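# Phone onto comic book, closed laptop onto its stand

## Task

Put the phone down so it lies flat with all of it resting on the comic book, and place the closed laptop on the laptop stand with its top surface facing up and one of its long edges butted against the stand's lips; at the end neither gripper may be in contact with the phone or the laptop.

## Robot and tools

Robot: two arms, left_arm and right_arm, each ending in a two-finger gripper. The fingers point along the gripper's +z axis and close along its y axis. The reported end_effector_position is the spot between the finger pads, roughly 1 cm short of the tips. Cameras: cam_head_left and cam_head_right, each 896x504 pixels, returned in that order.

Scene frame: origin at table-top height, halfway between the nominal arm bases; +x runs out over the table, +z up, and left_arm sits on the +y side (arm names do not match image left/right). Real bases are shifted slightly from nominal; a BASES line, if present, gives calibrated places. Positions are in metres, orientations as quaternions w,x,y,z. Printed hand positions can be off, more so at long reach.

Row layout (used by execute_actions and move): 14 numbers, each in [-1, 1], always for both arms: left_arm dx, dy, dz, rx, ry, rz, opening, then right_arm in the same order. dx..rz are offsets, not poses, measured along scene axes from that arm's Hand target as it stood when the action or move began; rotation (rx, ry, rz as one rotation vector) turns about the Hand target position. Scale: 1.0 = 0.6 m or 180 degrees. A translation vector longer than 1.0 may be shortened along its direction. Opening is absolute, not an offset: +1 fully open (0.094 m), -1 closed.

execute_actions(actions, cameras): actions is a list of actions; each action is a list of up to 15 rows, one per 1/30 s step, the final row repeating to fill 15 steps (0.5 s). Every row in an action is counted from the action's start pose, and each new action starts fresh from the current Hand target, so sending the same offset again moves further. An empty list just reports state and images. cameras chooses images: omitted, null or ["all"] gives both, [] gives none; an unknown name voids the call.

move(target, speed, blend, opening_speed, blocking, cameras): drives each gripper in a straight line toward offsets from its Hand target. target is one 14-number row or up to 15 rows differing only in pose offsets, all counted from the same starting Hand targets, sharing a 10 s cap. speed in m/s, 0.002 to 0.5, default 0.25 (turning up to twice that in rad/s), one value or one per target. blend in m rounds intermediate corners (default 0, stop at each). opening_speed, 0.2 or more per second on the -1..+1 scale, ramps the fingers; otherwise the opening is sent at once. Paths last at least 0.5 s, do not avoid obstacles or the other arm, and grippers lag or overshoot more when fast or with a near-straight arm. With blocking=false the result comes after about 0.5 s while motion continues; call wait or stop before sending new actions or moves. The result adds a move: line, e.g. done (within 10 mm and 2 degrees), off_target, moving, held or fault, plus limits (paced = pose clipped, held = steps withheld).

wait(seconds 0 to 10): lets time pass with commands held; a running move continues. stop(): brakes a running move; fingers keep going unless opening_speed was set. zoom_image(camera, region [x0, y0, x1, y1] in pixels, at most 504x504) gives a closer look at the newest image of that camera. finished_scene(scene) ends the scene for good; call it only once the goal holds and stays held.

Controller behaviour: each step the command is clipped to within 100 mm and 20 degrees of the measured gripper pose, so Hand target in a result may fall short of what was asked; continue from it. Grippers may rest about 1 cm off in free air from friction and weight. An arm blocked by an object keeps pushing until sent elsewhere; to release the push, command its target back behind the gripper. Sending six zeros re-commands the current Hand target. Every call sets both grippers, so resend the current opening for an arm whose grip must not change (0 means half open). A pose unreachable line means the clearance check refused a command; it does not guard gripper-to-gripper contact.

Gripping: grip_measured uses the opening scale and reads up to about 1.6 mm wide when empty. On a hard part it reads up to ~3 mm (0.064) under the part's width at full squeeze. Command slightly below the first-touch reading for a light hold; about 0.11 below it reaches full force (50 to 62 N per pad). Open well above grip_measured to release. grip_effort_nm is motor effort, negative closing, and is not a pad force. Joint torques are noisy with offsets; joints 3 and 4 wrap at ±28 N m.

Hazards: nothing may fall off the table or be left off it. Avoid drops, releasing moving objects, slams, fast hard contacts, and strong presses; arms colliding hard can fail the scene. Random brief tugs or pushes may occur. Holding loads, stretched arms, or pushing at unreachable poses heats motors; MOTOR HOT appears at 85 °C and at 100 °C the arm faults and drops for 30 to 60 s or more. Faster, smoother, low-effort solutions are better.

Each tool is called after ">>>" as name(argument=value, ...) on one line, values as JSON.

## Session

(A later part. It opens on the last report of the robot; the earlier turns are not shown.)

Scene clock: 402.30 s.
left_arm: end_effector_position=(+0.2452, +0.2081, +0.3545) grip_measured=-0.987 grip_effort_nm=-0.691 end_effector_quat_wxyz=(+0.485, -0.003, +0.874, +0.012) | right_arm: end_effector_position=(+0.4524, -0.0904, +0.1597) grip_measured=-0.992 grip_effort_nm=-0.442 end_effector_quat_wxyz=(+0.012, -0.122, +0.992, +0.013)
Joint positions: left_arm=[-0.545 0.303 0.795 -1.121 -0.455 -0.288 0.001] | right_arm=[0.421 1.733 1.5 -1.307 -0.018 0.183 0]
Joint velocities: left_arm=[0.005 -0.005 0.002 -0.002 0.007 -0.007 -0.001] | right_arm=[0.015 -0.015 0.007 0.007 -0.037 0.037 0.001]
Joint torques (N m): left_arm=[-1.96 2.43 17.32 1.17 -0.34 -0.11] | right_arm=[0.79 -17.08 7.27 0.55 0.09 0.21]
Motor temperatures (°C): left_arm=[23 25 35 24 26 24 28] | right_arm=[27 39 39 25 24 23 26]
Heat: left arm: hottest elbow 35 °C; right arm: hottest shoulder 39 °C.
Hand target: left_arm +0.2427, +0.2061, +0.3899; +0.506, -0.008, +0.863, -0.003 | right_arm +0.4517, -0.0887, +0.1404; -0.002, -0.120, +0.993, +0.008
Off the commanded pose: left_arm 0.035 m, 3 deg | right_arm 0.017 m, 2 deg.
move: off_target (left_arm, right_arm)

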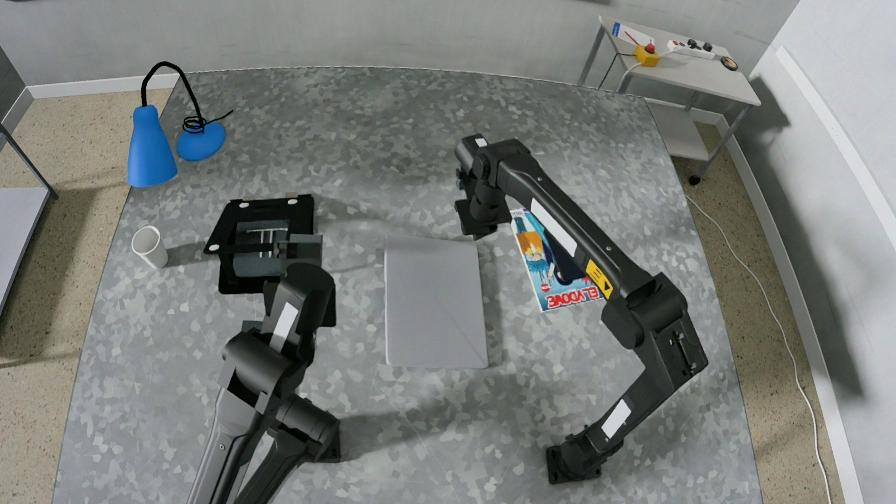

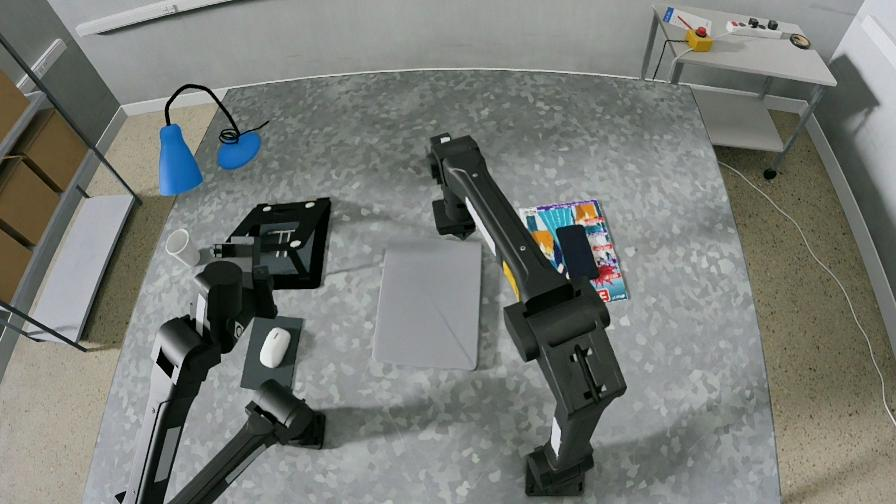

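>>> move(target=[0.0,0.0,0.0,0,0,0,-1,-0.01,0,-0.18,0,0,0,-1], speed=0.12)

>>> zoom_image(camera="cam_head_left", region=[420, 180, 560, 300])

>>> zoom_image(camera="cam_head_right", region=[420, 180, 560, 300])

Scene clock: 405.53 s.
left_arm: end_effector_position=(+0.2452, +0.2080, +0.3547) grip_measured=-0.987 grip_effort_nm=-0.691 end_effector_quat_wxyz=(+0.486, -0.003, +0.874, +0.012) | right_arm: end_effector_position=(+0.4492, -0.0919, +0.0490) grip_measured=-0.992 grip_effort_nm=-0.447 end_effector_quat_wxyz=(+0.010, -0.120, +0.993, +0.012)
Joint positions: left_arm=[-0.55 0.303 0.795 -1.121 -0.46 -0.291 0.001] | right_arm=[0.421 1.831 1.328 -1.041 -0.018 0.185 0]
Joint velocities: left_arm=[-0.005 0.005 -0.002 -0.012 0.022 -0.022 0] | right_arm=[-0.005 -0.005 -0.012 -0.007 0.037 0.051 0.001]
Joint torques (N m): left_arm=[-2.55 2.49 17.63 1.16 -0.31 -0.08] | right_arm=[0.97 -17.55 6.43 0.55 0.08 0.22]
Motor temperatures (°C): left_arm=[23 25 36 24 26 24 28] | right_arm=[27 39 39 25 24 23 26]
Heat: left arm: hottest elbow 36 °C; right arm: hottest shoulder 39 °C.
Hand target: left_arm +0.2427, +0.2062, +0.3900; +0.506, -0.008, +0.863, -0.003 | right_arm +0.4452, -0.0905, +0.0325; -0.002, -0.120, +0.993, +0.008
Off the commanded pose: left_arm 0.035 m, 3 deg | right_arm 0.017 m, 1 deg.
move: off_target (left_arm, right_arm)

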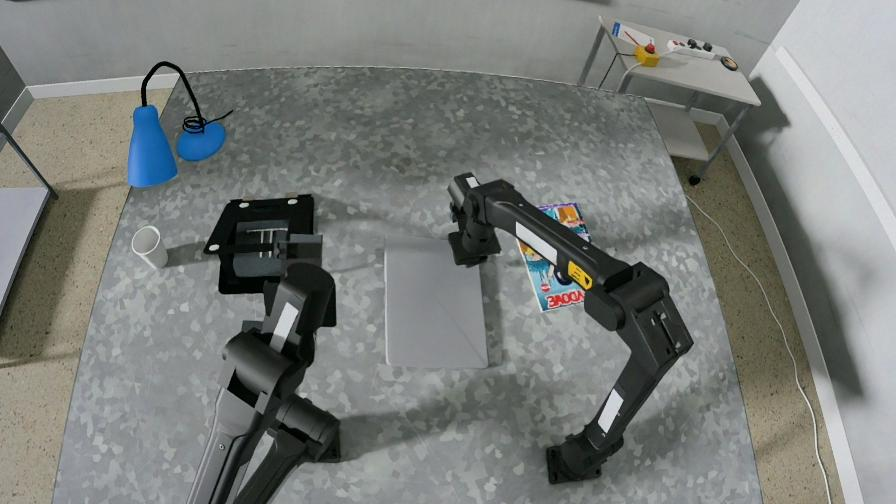

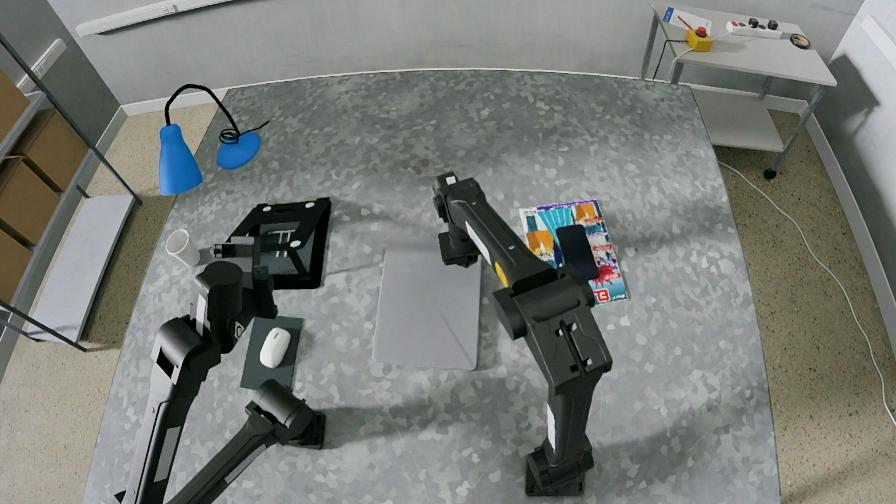

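Scaled by 3.600.

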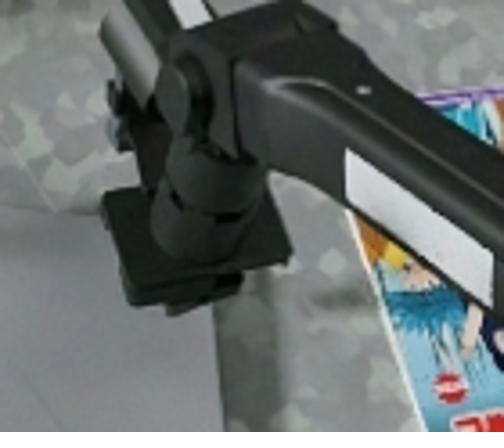

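Scaled by 3.600.

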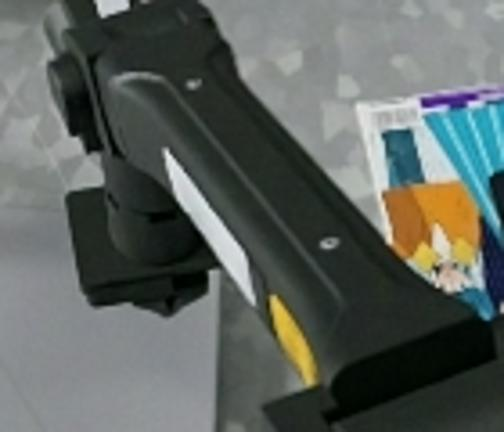

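>>> move(target=[0.0,0.0,0.0,0,0,0,-1,0.083,-0.03,0,0,0,0,-1], speed=0.12)

>>> zoom_image(camera="cam_head_left", region=[420, 180, 560, 300])

>>> zoom_image(camera="cam_head_right", region=[420, 180, 560, 300])

Scene clock: 411.03 s.
left_arm: end_effector_position=(+0.2452, +0.2080, +0.3547) grip_measured=-0.987 grip_effort_nm=-0.686 end_effector_quat_wxyz=(+0.486, -0.003, +0.874, +0.012) | right_arm: end_effector_position=(+0.4771, -0.1129, +0.0328) grip_measured=-0.992 grip_effort_nm=-0.447 end_effector_quat_wxyz=(-0.005, -0.118, +0.993, +0.008)
Joint positions: left_arm=[-0.55 0.303 0.795 -1.121 -0.46 -0.291 0.001] | right_arm=[0.364 1.909 1.399 -1.067 -0.017 0.133 0]
Joint velocities: left_arm=[-0.015 -0.005 -0.007 -0.007 -0.037 -0.066 0] | right_arm=[-0.005 -0.015 0.027 -0.002 0.022 0.007 0]
Joint torques (N m): left_arm=[-1.96 3.49 17.59 1.26 -0.34 -0.09] | right_arm=[0.26 -18.37 11.08 -0.2 0.08 0.09]
Motor temperatures (°C): left_arm=[23 25 38 24 26 24 28] | right_arm=[27 39 39 25 24 23 26]
Heat: left arm: hottest elbow 38 °C; right arm: hottest shoulder 39 °C.
Hand target: left_arm +0.2427, +0.2061, +0.3900; +0.506, -0.008, +0.863, -0.003 | right_arm +0.4949, -0.1089, +0.0325; -0.001, -0.120, +0.993, +0.008
Off the commanded pose: left_arm 0.035 m, 3 deg | right_arm 0.018 m, 0 deg.
move: off_target (left_arm, right_arm)

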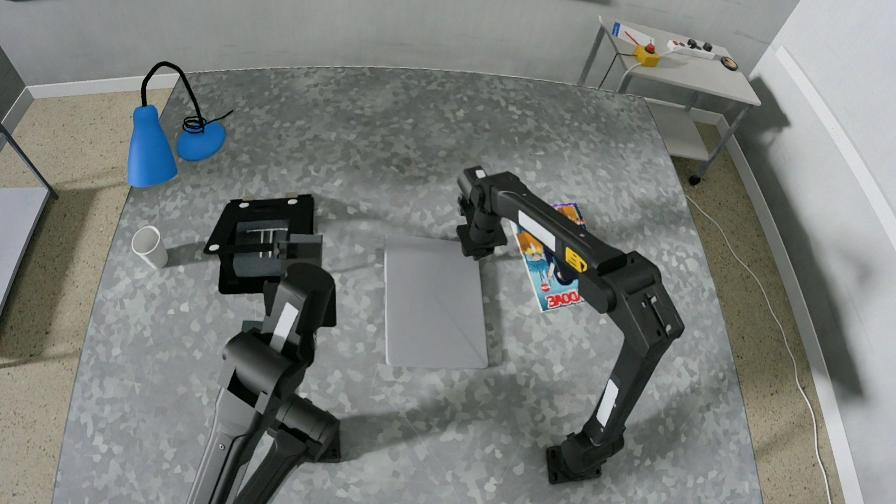

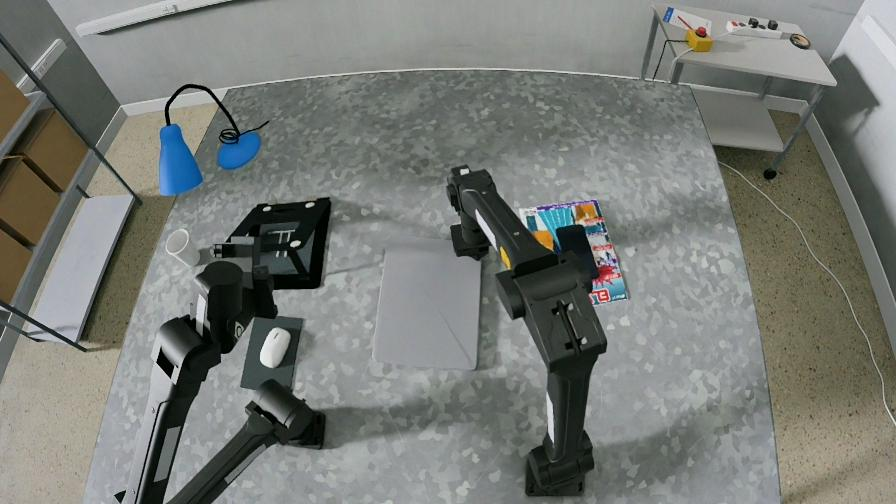

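Scaled by 3.600.

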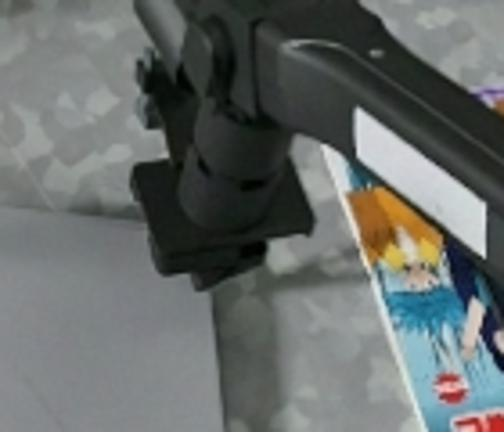

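Scaled by 3.600.

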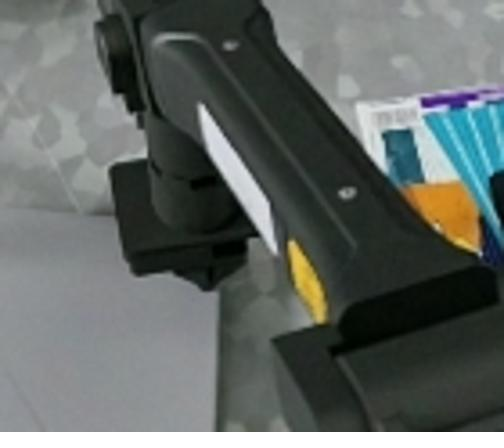

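>>> move(target=[[0,0,0,0,0,0,-1,0,0,0.07,0,0,0,-1],[0,0,0,0,0,0,-1,-0.45,0.02,0.07,0,0,0,-1],[0,0,0,0,0,0,-1,-0.45,0.02,0.02,0,0,0,-1]], speed=0.15)

>>> zoom_image(camera="cam_head_left", region=[420, 280, 560, 400])

>>> zoom_image(camera="cam_head_right", region=[420, 280, 560, 400])

Scene clock: 419.20 s.
left_arm: end_effector_position=(+0.2452, +0.2080, +0.3547) grip_measured=-0.987 grip_effort_nm=-0.691 end_effector_quat_wxyz=(+0.486, -0.003, +0.874, +0.012) | right_arm: end_effector_position=(+0.2295, -0.0932, +0.0571) grip_measured=-0.992 grip_effort_nm=-0.442 end_effector_quat_wxyz=(+0.006, -0.119, +0.993, +0.014)
Joint positions: left_arm=[-0.55 0.303 0.795 -1.121 -0.461 -0.291 0.001] | right_arm=[0.69 1.373 0.784 -0.955 -0.017 0.457 0]
Joint velocities: left_arm=[-0.024 0.005 -0.007 -0.002 0.037 -0.051 0] | right_arm=[-0.005 -0.034 0.002 0.007 0.007 0.007 0]
Joint torques (N m): left_arm=[-2.55 2.9 17.36 1.22 -0.32 -0.06] | right_arm=[1.26 -9.17 6.08 0.5 0.1 0.27]
Motor temperatures (°C): left_arm=[23 25 40 24 27 24 28] | right_arm=[27 39 39 25 24 23 26]
Heat: left arm: hottest elbow 40 °C; right arm: hottest shoulder 39 °C.
Hand target: left_arm +0.2427, +0.2062, +0.3900; +0.506, -0.008, +0.863, -0.003 | right_arm +0.2242, -0.0934, +0.0457; -0.003, -0.120, +0.993, +0.007
Off the commanded pose: left_arm 0.035 m, 3 deg | right_arm 0.014 m, 1 deg.
move: off_target (left_arm, right_arm)

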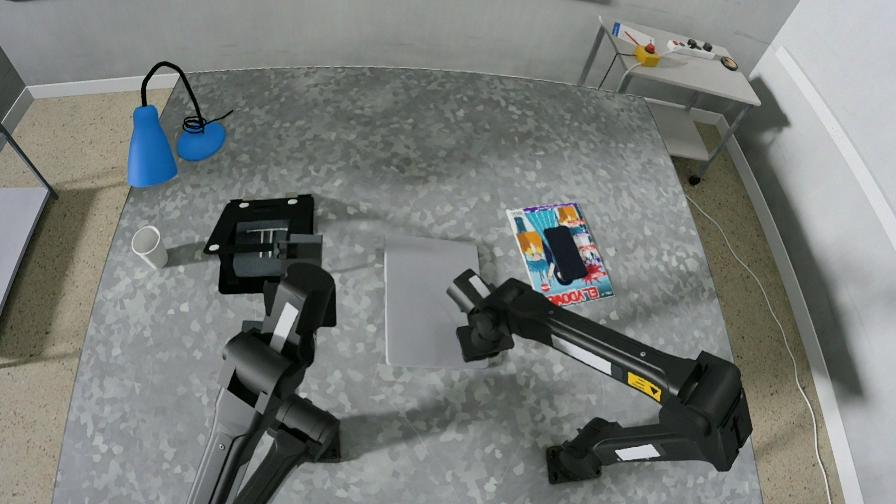

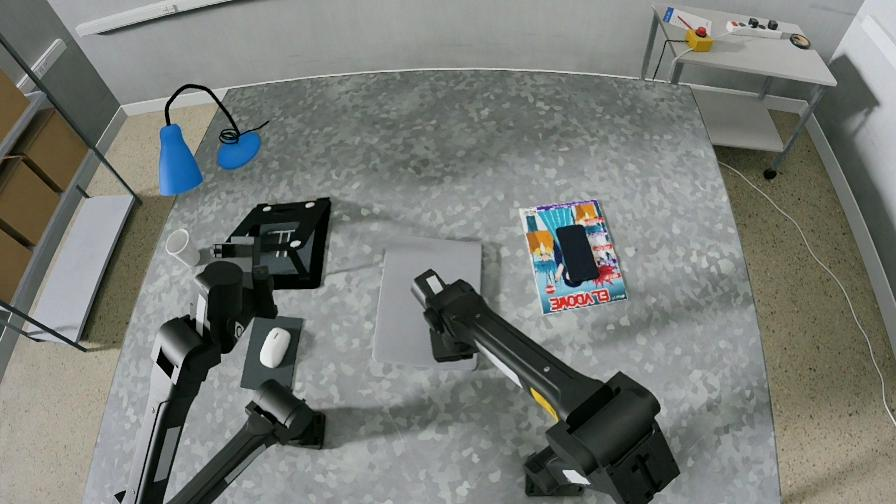

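Scaled by 3.600.

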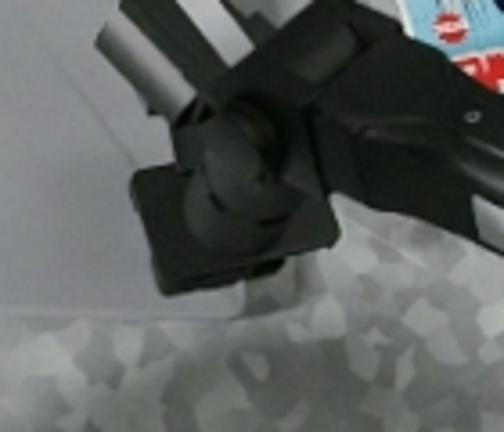

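Scaled by 3.600.

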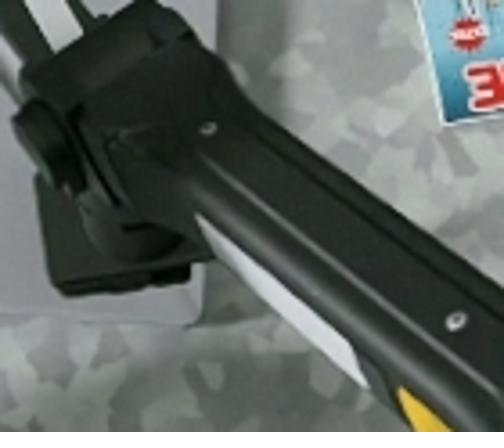

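>>> zoom_image(camera="cam_head_left", region=[110, 170, 350, 310])

>>> zoom_image(camera="cam_head_right", region=[150, 180, 350, 300])

>>> zoom_image(camera="cam_head_left", region=[360, 210, 520, 390])

Scaled by 2.100.

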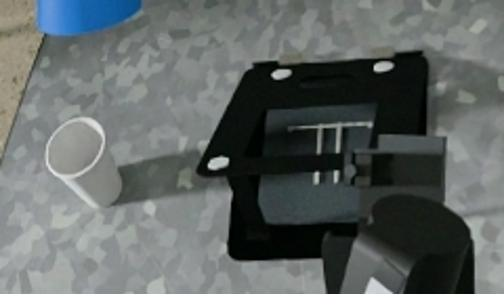

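Scaled by 2.520.

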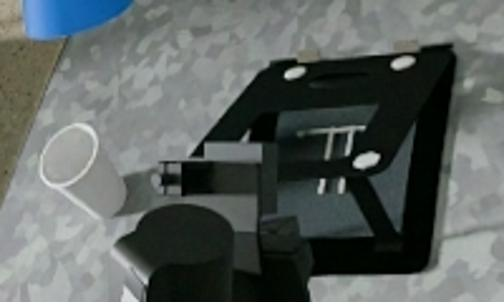

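Scaled by 2.800.

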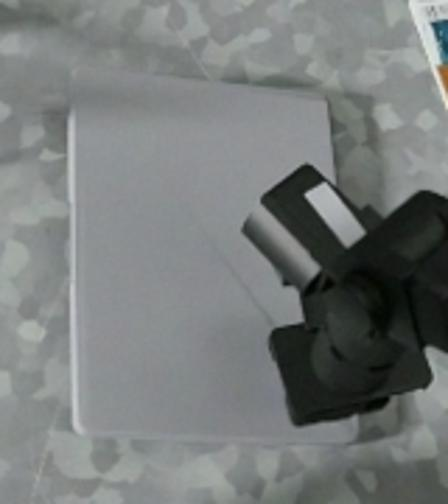

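>>> move(target=[[0,0,0,0,0,0,-1,-0.04,-0.045,0.1,0.0301,-0.2488,-0.0727,-1],[0,0,0,0,0,0,-1,-0.04,-0.045,0.0,0.0301,-0.2488,-0.0727,-1]], speed=0.2)

>>> zoom_image(camera="cam_head_left", region=[420, 280, 560, 400])

>>> zoom_image(camera="cam_head_right", region=[420, 280, 560, 400])

Scene clock: 449.13 s.
left_arm: end_effector_position=(+0.2452, +0.2080, +0.3547) grip_measured=-0.987 grip_effort_nm=-0.691 end_effector_quat_wxyz=(+0.486, -0.003, +0.874, +0.012) | right_arm: end_effector_position=(+0.2013, -0.1198, +0.0522) grip_measured=-0.992 grip_effort_nm=-0.442 end_effector_quat_wxyz=(+0.381, -0.002, +0.925, +0.006)
Joint positions: left_arm=[-0.55 0.303 0.795 -1.121 -0.461 -0.291 0.001] | right_arm=[1.047 1.075 0.341 -0.368 0.651 0.888 0]
Joint velocities: left_arm=[-0.005 0.005 -0.007 -0.007 0.051 -0.081 0] | right_arm=[-0.005 -0.015 0.002 0.012 0.007 -0.007 -0.001]
Joint torques (N m): left_arm=[-1.73 2.73 17.55 1.28 -0.32 -0.09] | right_arm=[0.97 -4.19 6.22 0.99 0.48 0.15]
Motor temperatures (°C): left_arm=[23 25 44 24 27 24 28] | right_arm=[27 37 38 25 24 23 26]
Heat: left arm: hottest elbow 44 °C; right arm: hottest elbow 38 °C.
Hand target: left_arm +0.2427, +0.2062, +0.3900; +0.506, -0.008, +0.863, -0.003 | right_arm +0.1992, -0.1206, +0.0460; +0.379, -0.006, +0.925, +0.002
Off the commanded pose: left_arm 0.035 m, 3 deg | right_arm 0.007 m, 0 deg.
move: off_target (left_arm)

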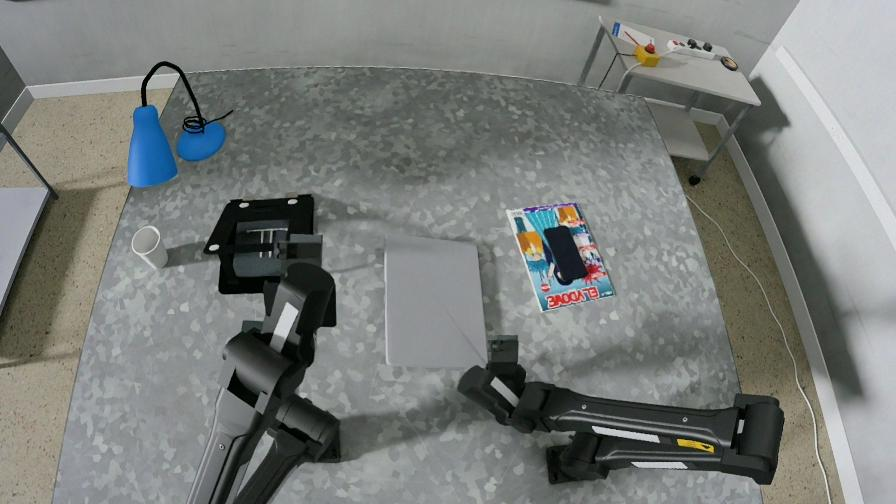

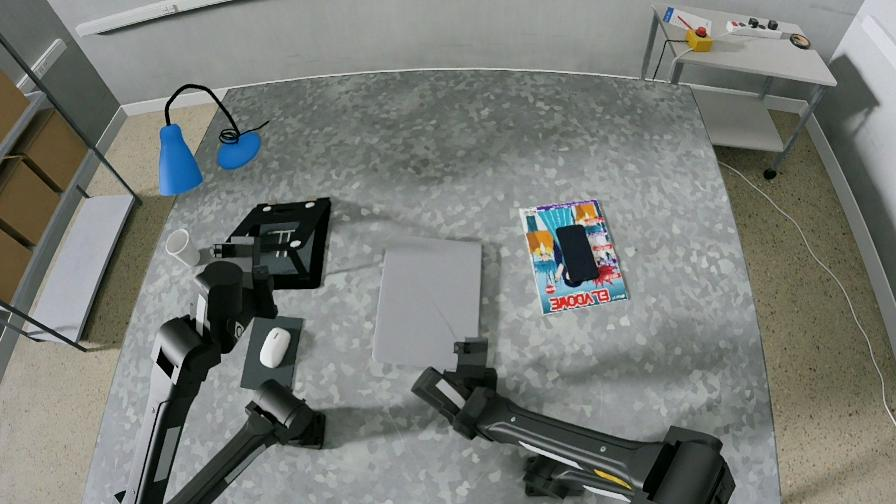

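Scaled by 3.600.

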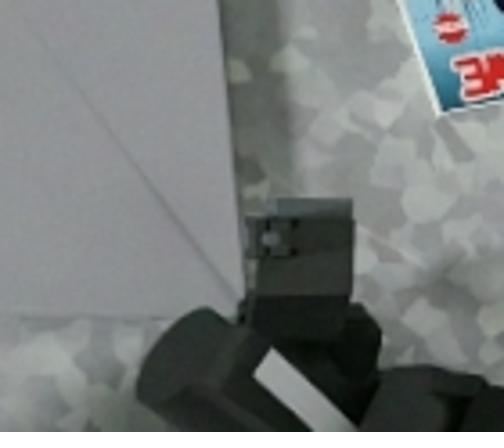

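Scaled by 3.600.

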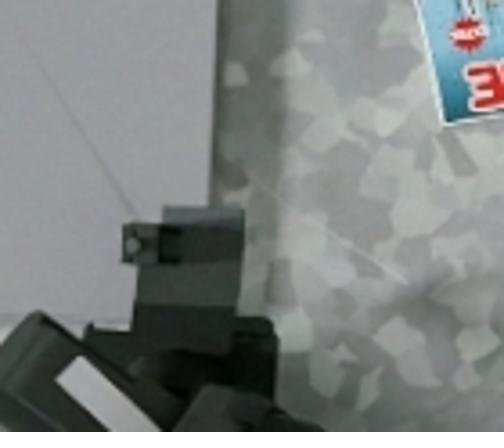

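>>> move(target=[[0,0,0,0,0,0,-1,0.1,0.0,0.15,-0.03,0.2488,0.0,-1],[0,0,0,0,0,0,-1,0.46,0.36,0.15,-0.03,0.2488,0.0,-1],[0,0,0,0,0,0,-1,0.48,0.36,0.0,-0.03,0.2488,0.0,-1]], speed=0.2)

>>> zoom_image(camera="cam_head_left", region=[340, 180, 480, 300])

>>> zoom_image(camera="cam_head_right", region=[340, 180, 480, 300])

Scene clock: 469.03 s.
left_arm: end_effector_position=(+0.2452, +0.2080, +0.3547) grip_measured=-0.987 grip_effort_nm=-0.691 end_effector_quat_wxyz=(+0.486, -0.003, +0.874, +0.012) | right_arm: end_effector_position=(+0.4879, +0.0899, +0.0688) grip_measured=-0.992 grip_effort_nm=-0.437 end_effector_quat_wxyz=(+0.007, -0.020, +0.999, -0.025)
Joint positions: left_arm=[-0.55 0.303 0.795 -1.121 -0.461 -0.291 0.001] | right_arm=[0.669 2.159 1.912 -1.343 0.049 0.634 0]
Joint velocities: left_arm=[-0.005 -0.005 -0.002 0.002 -0.007 0.051 -0.001] | right_arm=[-0.005 -0.015 0.002 -0.007 -0.022 0.007 0]
Joint torques (N m): left_arm=[-2.49 2.67 17.54 1.24 -0.35 -0.11] | right_arm=[0.44 -22.36 8.68 0.43 0.09 0.15]
Motor temperatures (°C): left_arm=[23 25 46 24 27 24 28] | right_arm=[27 35 38 25 24 23 26]
Heat: left arm: hottest elbow 46 °C; right arm: hottest elbow 38 °C.
Hand target: left_arm +0.2427, +0.2062, +0.3900; +0.506, -0.008, +0.863, -0.003 | right_arm +0.4911, +0.0917, +0.0456; -0.001, -0.021, +0.999, -0.032
Off the commanded pose: left_arm 0.035 m, 3 deg | right_arm 0.024 m, 2 deg.
move: off_target (left_arm, right_arm)

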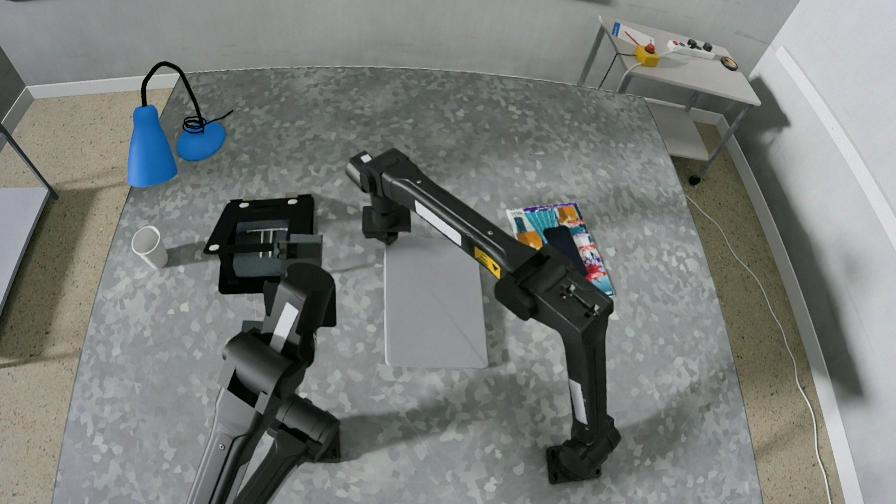

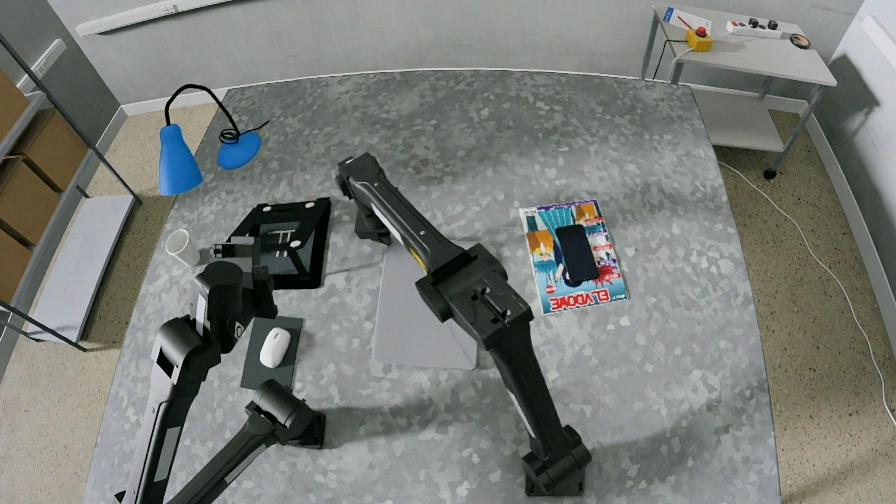

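Scaled by 3.600.

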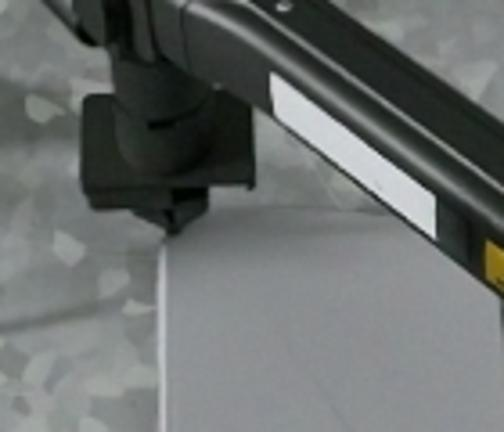

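Scaled by 3.600.

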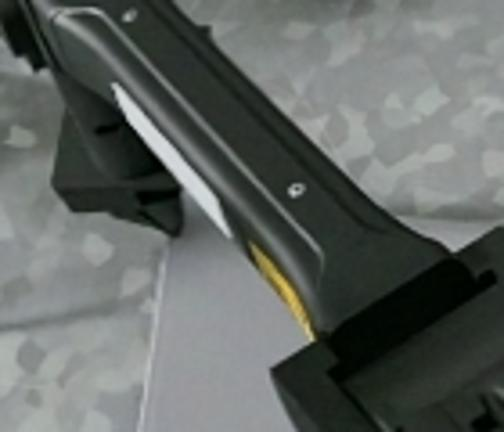

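>>> move(target=[[0.0,0.0,-0.15,0,0.338,0,-1,0,0,0.12,0,0,0,-1],[-0.05,-0.11,-0.35,0,0.338,0,-1,0.02,-0.45,0.12,0,0,0,-1]], speed=0.2)

Scene clock: 506.13 s.
left_arm: end_effector_position=(+0.2107, +0.1463, +0.1831) grip_measured=-0.987 grip_effort_nm=-0.691 end_effector_quat_wxyz=(+0.003, -0.011, +1.000, +0.008) | right_arm: end_effector_position=(+0.5033, -0.1775, +0.1150) grip_measured=-0.992 grip_effort_nm=-0.437 end_effector_quat_wxyz=(-0.008, -0.017, +0.999, -0.034)
Joint positions: left_arm=[-0.536 0.848 0.768 -1.493 -0.017 -0.53 0.001] | right_arm=[0.262 1.852 1.545 -1.297 0.063 0.234 0]
Joint velocities: left_arm=[-0.005 0.005 -0.002 0.017 0.037 -0.007 0] | right_arm=[-0.005 -0.005 -0.007 -0.002 -0.037 -0.022 0]
Joint torques (N m): left_arm=[-2.78 -3.55 9.5 0.69 -0.06 -0.1] | right_arm=[0.56 -22.71 6.9 0.36 0.02 0.08]
Motor temperatures (°C): left_arm=[23 25 46 24 27 24 28] | right_arm=[27 38 40 25 24 23 26]
Heat: left arm: hottest elbow 46 °C; right arm: hottest elbow 40 °C.
Hand target: left_arm +0.2100, +0.1431, +0.1776; +0.001, -0.008, +1.000, +0.009 | right_arm +0.5013, -0.1777, +0.1219; +0.001, -0.021, +0.999, -0.031
Off the commanded pose: left_arm 0.007 m, 1 deg | right_arm 0.003 m, 1 deg.
move: done

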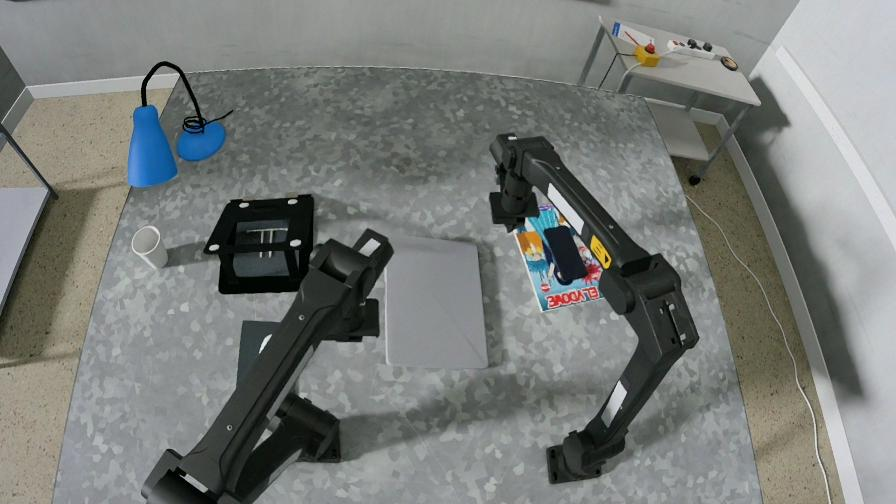

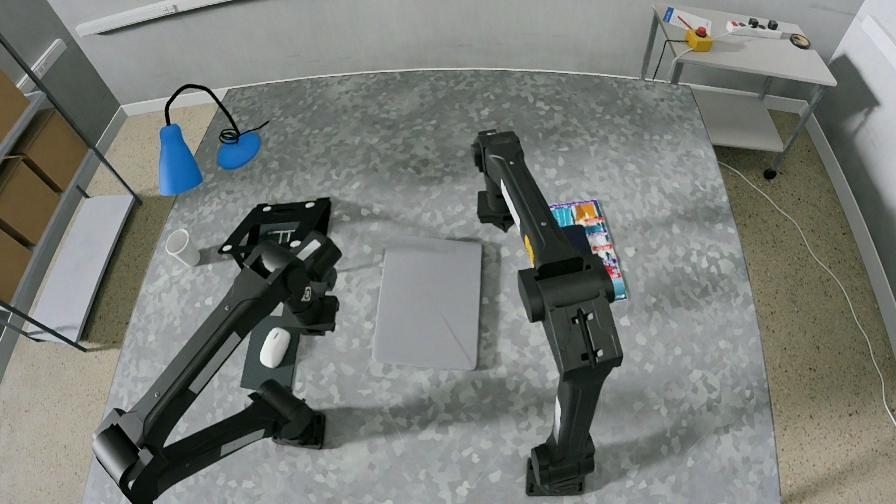

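>>> move(target=[[0.0,0.0,-0.2,0,0,0,-1,0,0,-0.15,0,0,0,-1],[0.0,0.0,-0.28,0,0,0,-1,0,0,-0.2,0,0,0,-1]], speed=[0.15,0.05])

>>> zoom_image(camera="cam_head_left", region=[300, 190, 560, 390])

>>> zoom_image(camera="cam_head_right", region=[300, 190, 560, 390])

Scene clock: 514.00 s.
left_arm: end_effector_position=(+0.2108, +0.1446, +0.0151) grip_measured=-0.987 grip_effort_nm=-0.686 end_effector_quat_wxyz=(+0.004, -0.011, +1.000, +0.007) | right_arm: end_effector_position=(+0.5057, -0.1768, +0.0230) grip_measured=-0.992 grip_effort_nm=-0.442 end_effector_quat_wxyz=(+0.018, -0.018, +0.999, -0.028)
Joint positions: left_arm=[-0.543 1.079 0.415 -0.907 -0.017 -0.537 0.001] | right_arm=[0.262 1.924 1.392 -1.018 0.063 0.231 0]
Joint velocities: left_arm=[-0.005 -0.005 -0.007 -0.007 0.051 -0.007 0] | right_arm=[-0.005 -0.005 -0.012 -0.017 -0.007 -0.007 0]
Joint torques (N m): left_arm=[-2.49 -3.84 7.6 0.7 -0.01 -0.1] | right_arm=[0.26 -18.73 6.37 0.55 0.01 0.09]
Motor temperatures (°C): left_arm=[23 25 44 24 26 24 28] | right_arm=[27 38 38 25 24 23 26]
Heat: left arm: hottest elbow 44 °C; right arm: hottest shoulder 38 °C.
Hand target: left_arm +0.2071, +0.1430, +0.0101; +0.001, -0.008, +1.000, +0.009 | right_arm +0.5006, -0.1796, +0.0020; +0.002, -0.021, +0.999, -0.031
Off the commanded pose: left_arm 0.006 m, 1 deg | right_arm 0.022 m, 2 deg.
move: off_target (right_arm)

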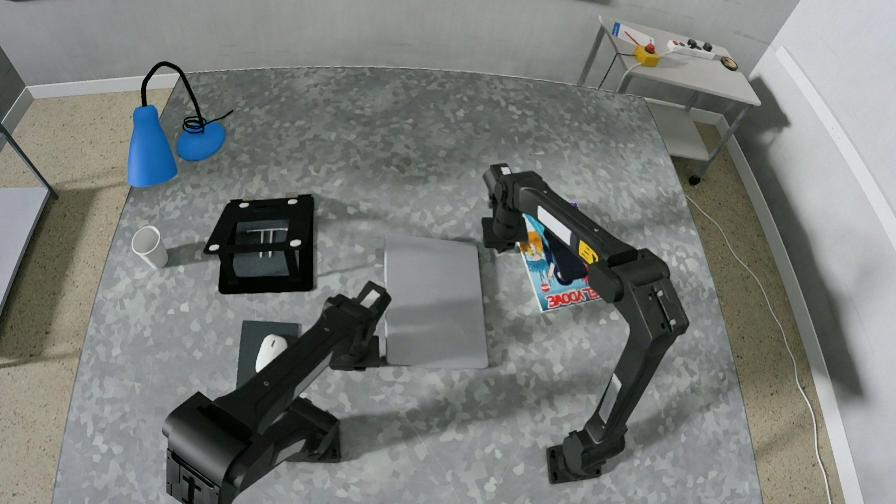

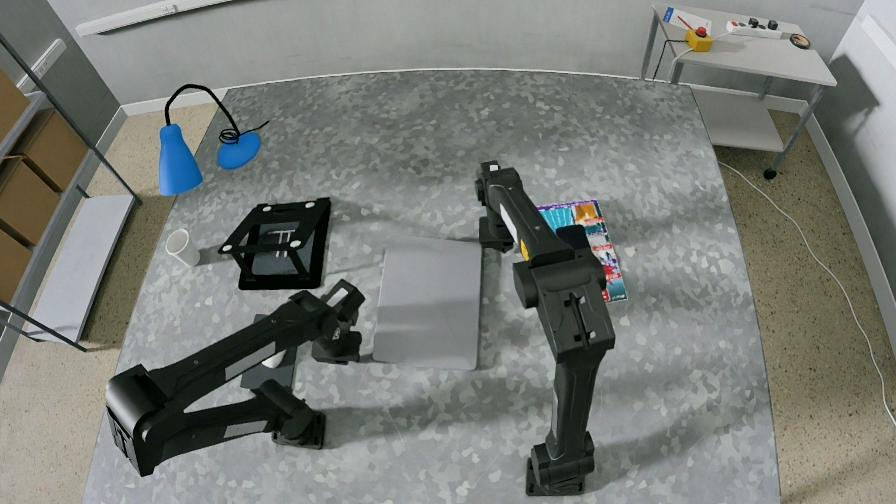

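Scaled by 1.938.

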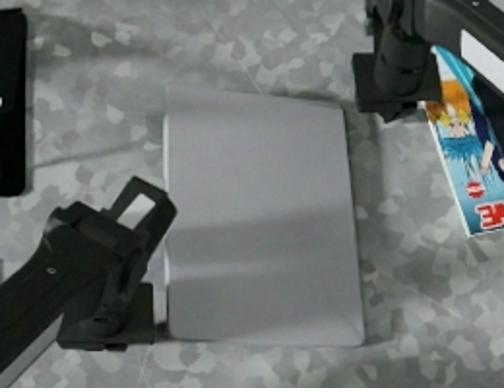

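Scaled by 1.938.

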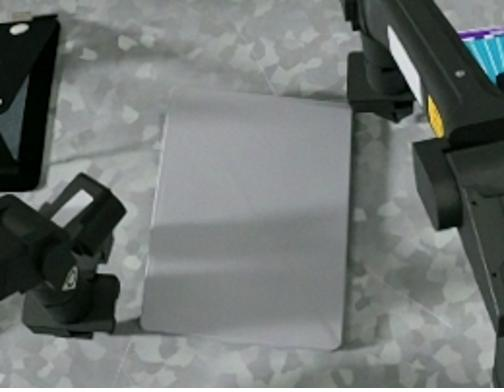

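>>> move(target=[[0.1,0.0,-0.01,0,0,0,-1,0,0,-0.0,0,0,0,-1],[0.1,-0.08,-0.01,0,0,0,-1,0,0.06,0.0,0,0,0,-1],[0.1,-0.2,-0.01,0,0,0,-1,0,0.16,0,0,0,0,-1]], speed=0.1)

>>> zoom_image(camera="cam_head_left", region=[300, 190, 560, 390])

>>> zoom_image(camera="cam_head_right", region=[300, 190, 560, 390])

Scene clock: 521.53 s.
left_arm: end_effector_position=(+0.2544, +0.0477, +0.0092) grip_measured=-0.987 grip_effort_nm=-0.672 end_effector_quat_wxyz=(-0.001, -0.019, +1.000, +0.021) | right_arm: end_effector_position=(+0.5030, -0.1092, +0.0145) grip_measured=-0.992 grip_effort_nm=-0.437 end_effector_quat_wxyz=(+0.015, -0.007, +0.999, -0.034)
Joint positions: left_arm=[-0.765 1.397 0.647 -0.852 -0.028 -0.775 0.001] | right_arm=[0.382 1.985 1.465 -1.047 0.075 0.373 0]
Joint velocities: left_arm=[-0.005 -0.015 -0.012 0.007 -0.037 -0.022 -0.001] | right_arm=[-0.024 0.015 0.002 0.002 0.037 -0.007 -0.001]
Joint torques (N m): left_arm=[-2.96 -4.19 11.96 1.31 0.55 -0.01] | right_arm=[3.19 -18.2 9.89 -0.4 -0.48 0.25]
Motor temperatures (°C): left_arm=[23 25 42 24 26 24 28] | right_arm=[27 38 38 25 24 23 26]
Heat: left arm: hottest elbow 42 °C; right arm: hottest shoulder 38 °C.
Hand target: left_arm +0.2659, +0.0221, +0.0043; +0.001, -0.008, +1.000, +0.008 | right_arm +0.5010, -0.0835, +0.0002; +0.000, -0.021, +0.999, -0.031
Off the commanded pose: left_arm 0.028 m, 2 deg | right_arm 0.029 m, 2 deg.
move: off_target (left_arm, right_arm)

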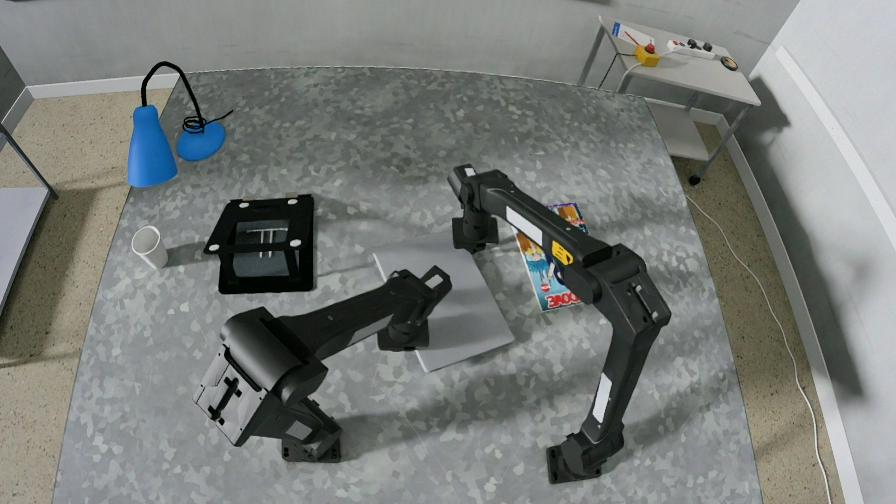

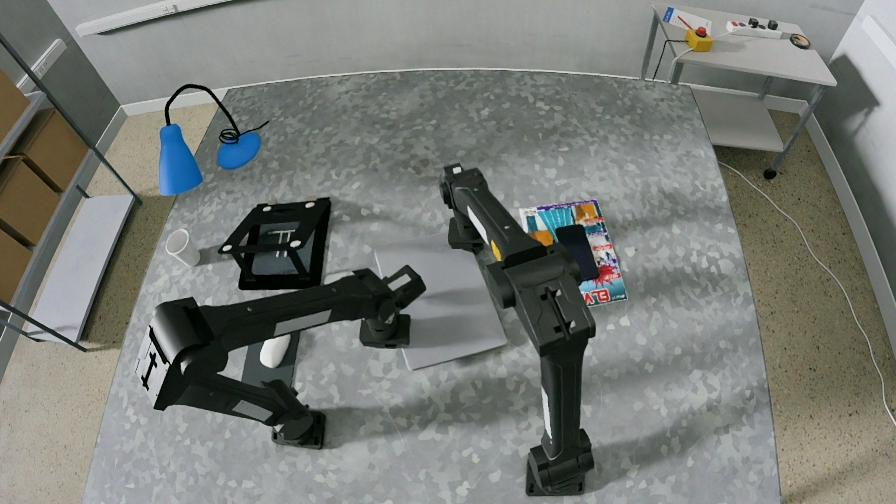

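Scaled by 1.938.

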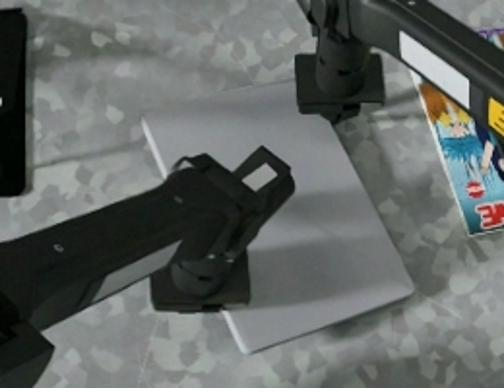

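Scaled by 1.938.

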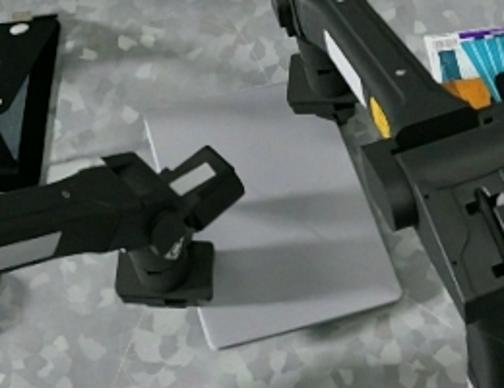

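>>> move(target=[[-0.02,-0.1,-0.0,0,0,0,-1,0.02,0.1,0.0,0,0,0,-1]], speed=0.08)

>>> zoom_image(camera="cam_head_left", region=[300, 190, 560, 390])

>>> zoom_image(camera="cam_head_right", region=[300, 190, 560, 390])

Scene clock: 528.43 s.
left_arm: end_effector_position=(+0.2440, -0.0139, +0.0096) grip_measured=-0.987 grip_effort_nm=-0.676 end_effector_quat_wxyz=(-0.001, -0.013, +1.000, +0.018) | right_arm: end_effector_position=(+0.5323, -0.0518, +0.0238) grip_measured=-0.992 grip_effort_nm=-0.442 end_effector_quat_wxyz=(+0.035, -0.001, +0.999, -0.029)
Joint positions: left_arm=[-0.919 1.488 0.745 -0.857 -0.02 -0.916 0.001] | right_arm=[0.452 2.069 1.632 -1.096 0.083 0.455 0]
Joint velocities: left_arm=[0.005 -0.005 -0.017 -0.007 -0.037 0.007 0] | right_arm=[0.005 -0.005 -0.007 -0.002 -0.007 -0.022 0.001]
Joint torques (N m): left_arm=[-2.26 -6.89 11.92 1.07 0.26 -0.08] | right_arm=[3.84 -19.6 9.18 -1.03 -0.76 0.23]
Motor temperatures (°C): left_arm=[23 25 41 24 27 24 28] | right_arm=[27 38 38 25 24 23 26]
Heat: left arm: hottest elbow 41 °C; right arm: hottest shoulder 38 °C.
Hand target: left_arm +0.2532, -0.0378, +0.0045; +0.001, -0.008, +1.000, +0.007 | right_arm +0.5137, -0.0236, -0.0008; +0.000, -0.021, +0.999, -0.031
Off the commanded pose: left_arm 0.026 m, 1 deg | right_arm 0.042 m, 5 deg.
move: off_target (left_arm, right_arm)

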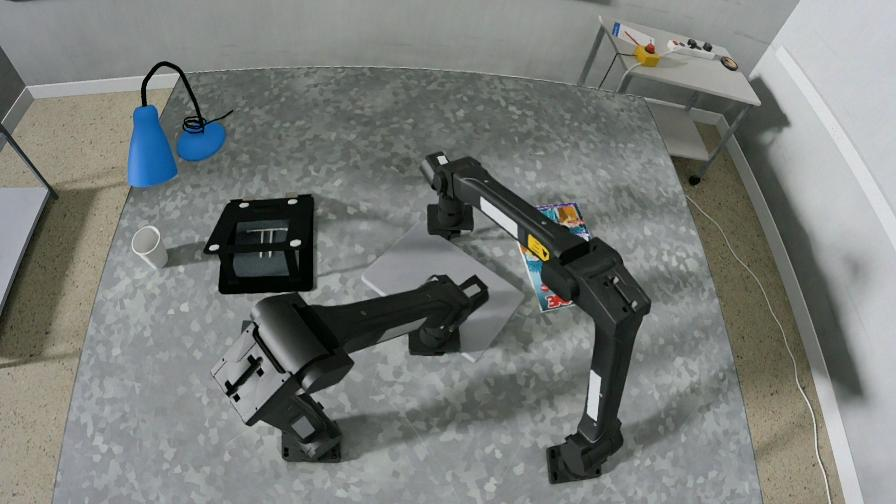

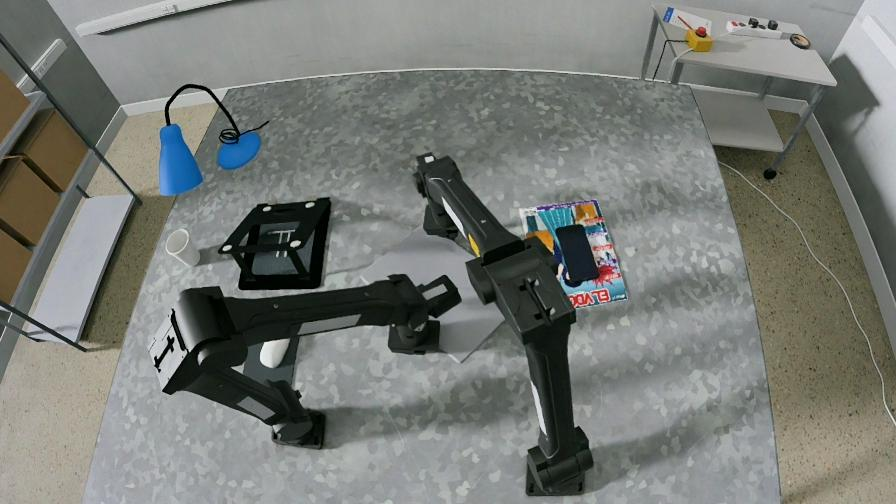

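Scaled by 1.938.

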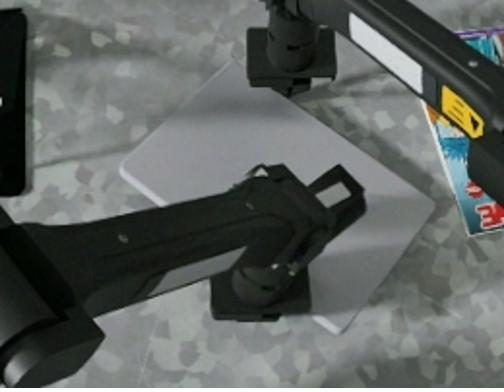

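Scaled by 1.938.

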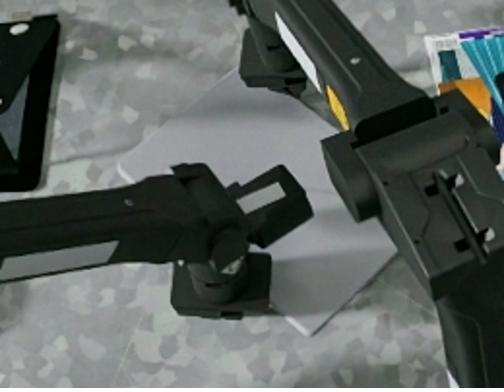

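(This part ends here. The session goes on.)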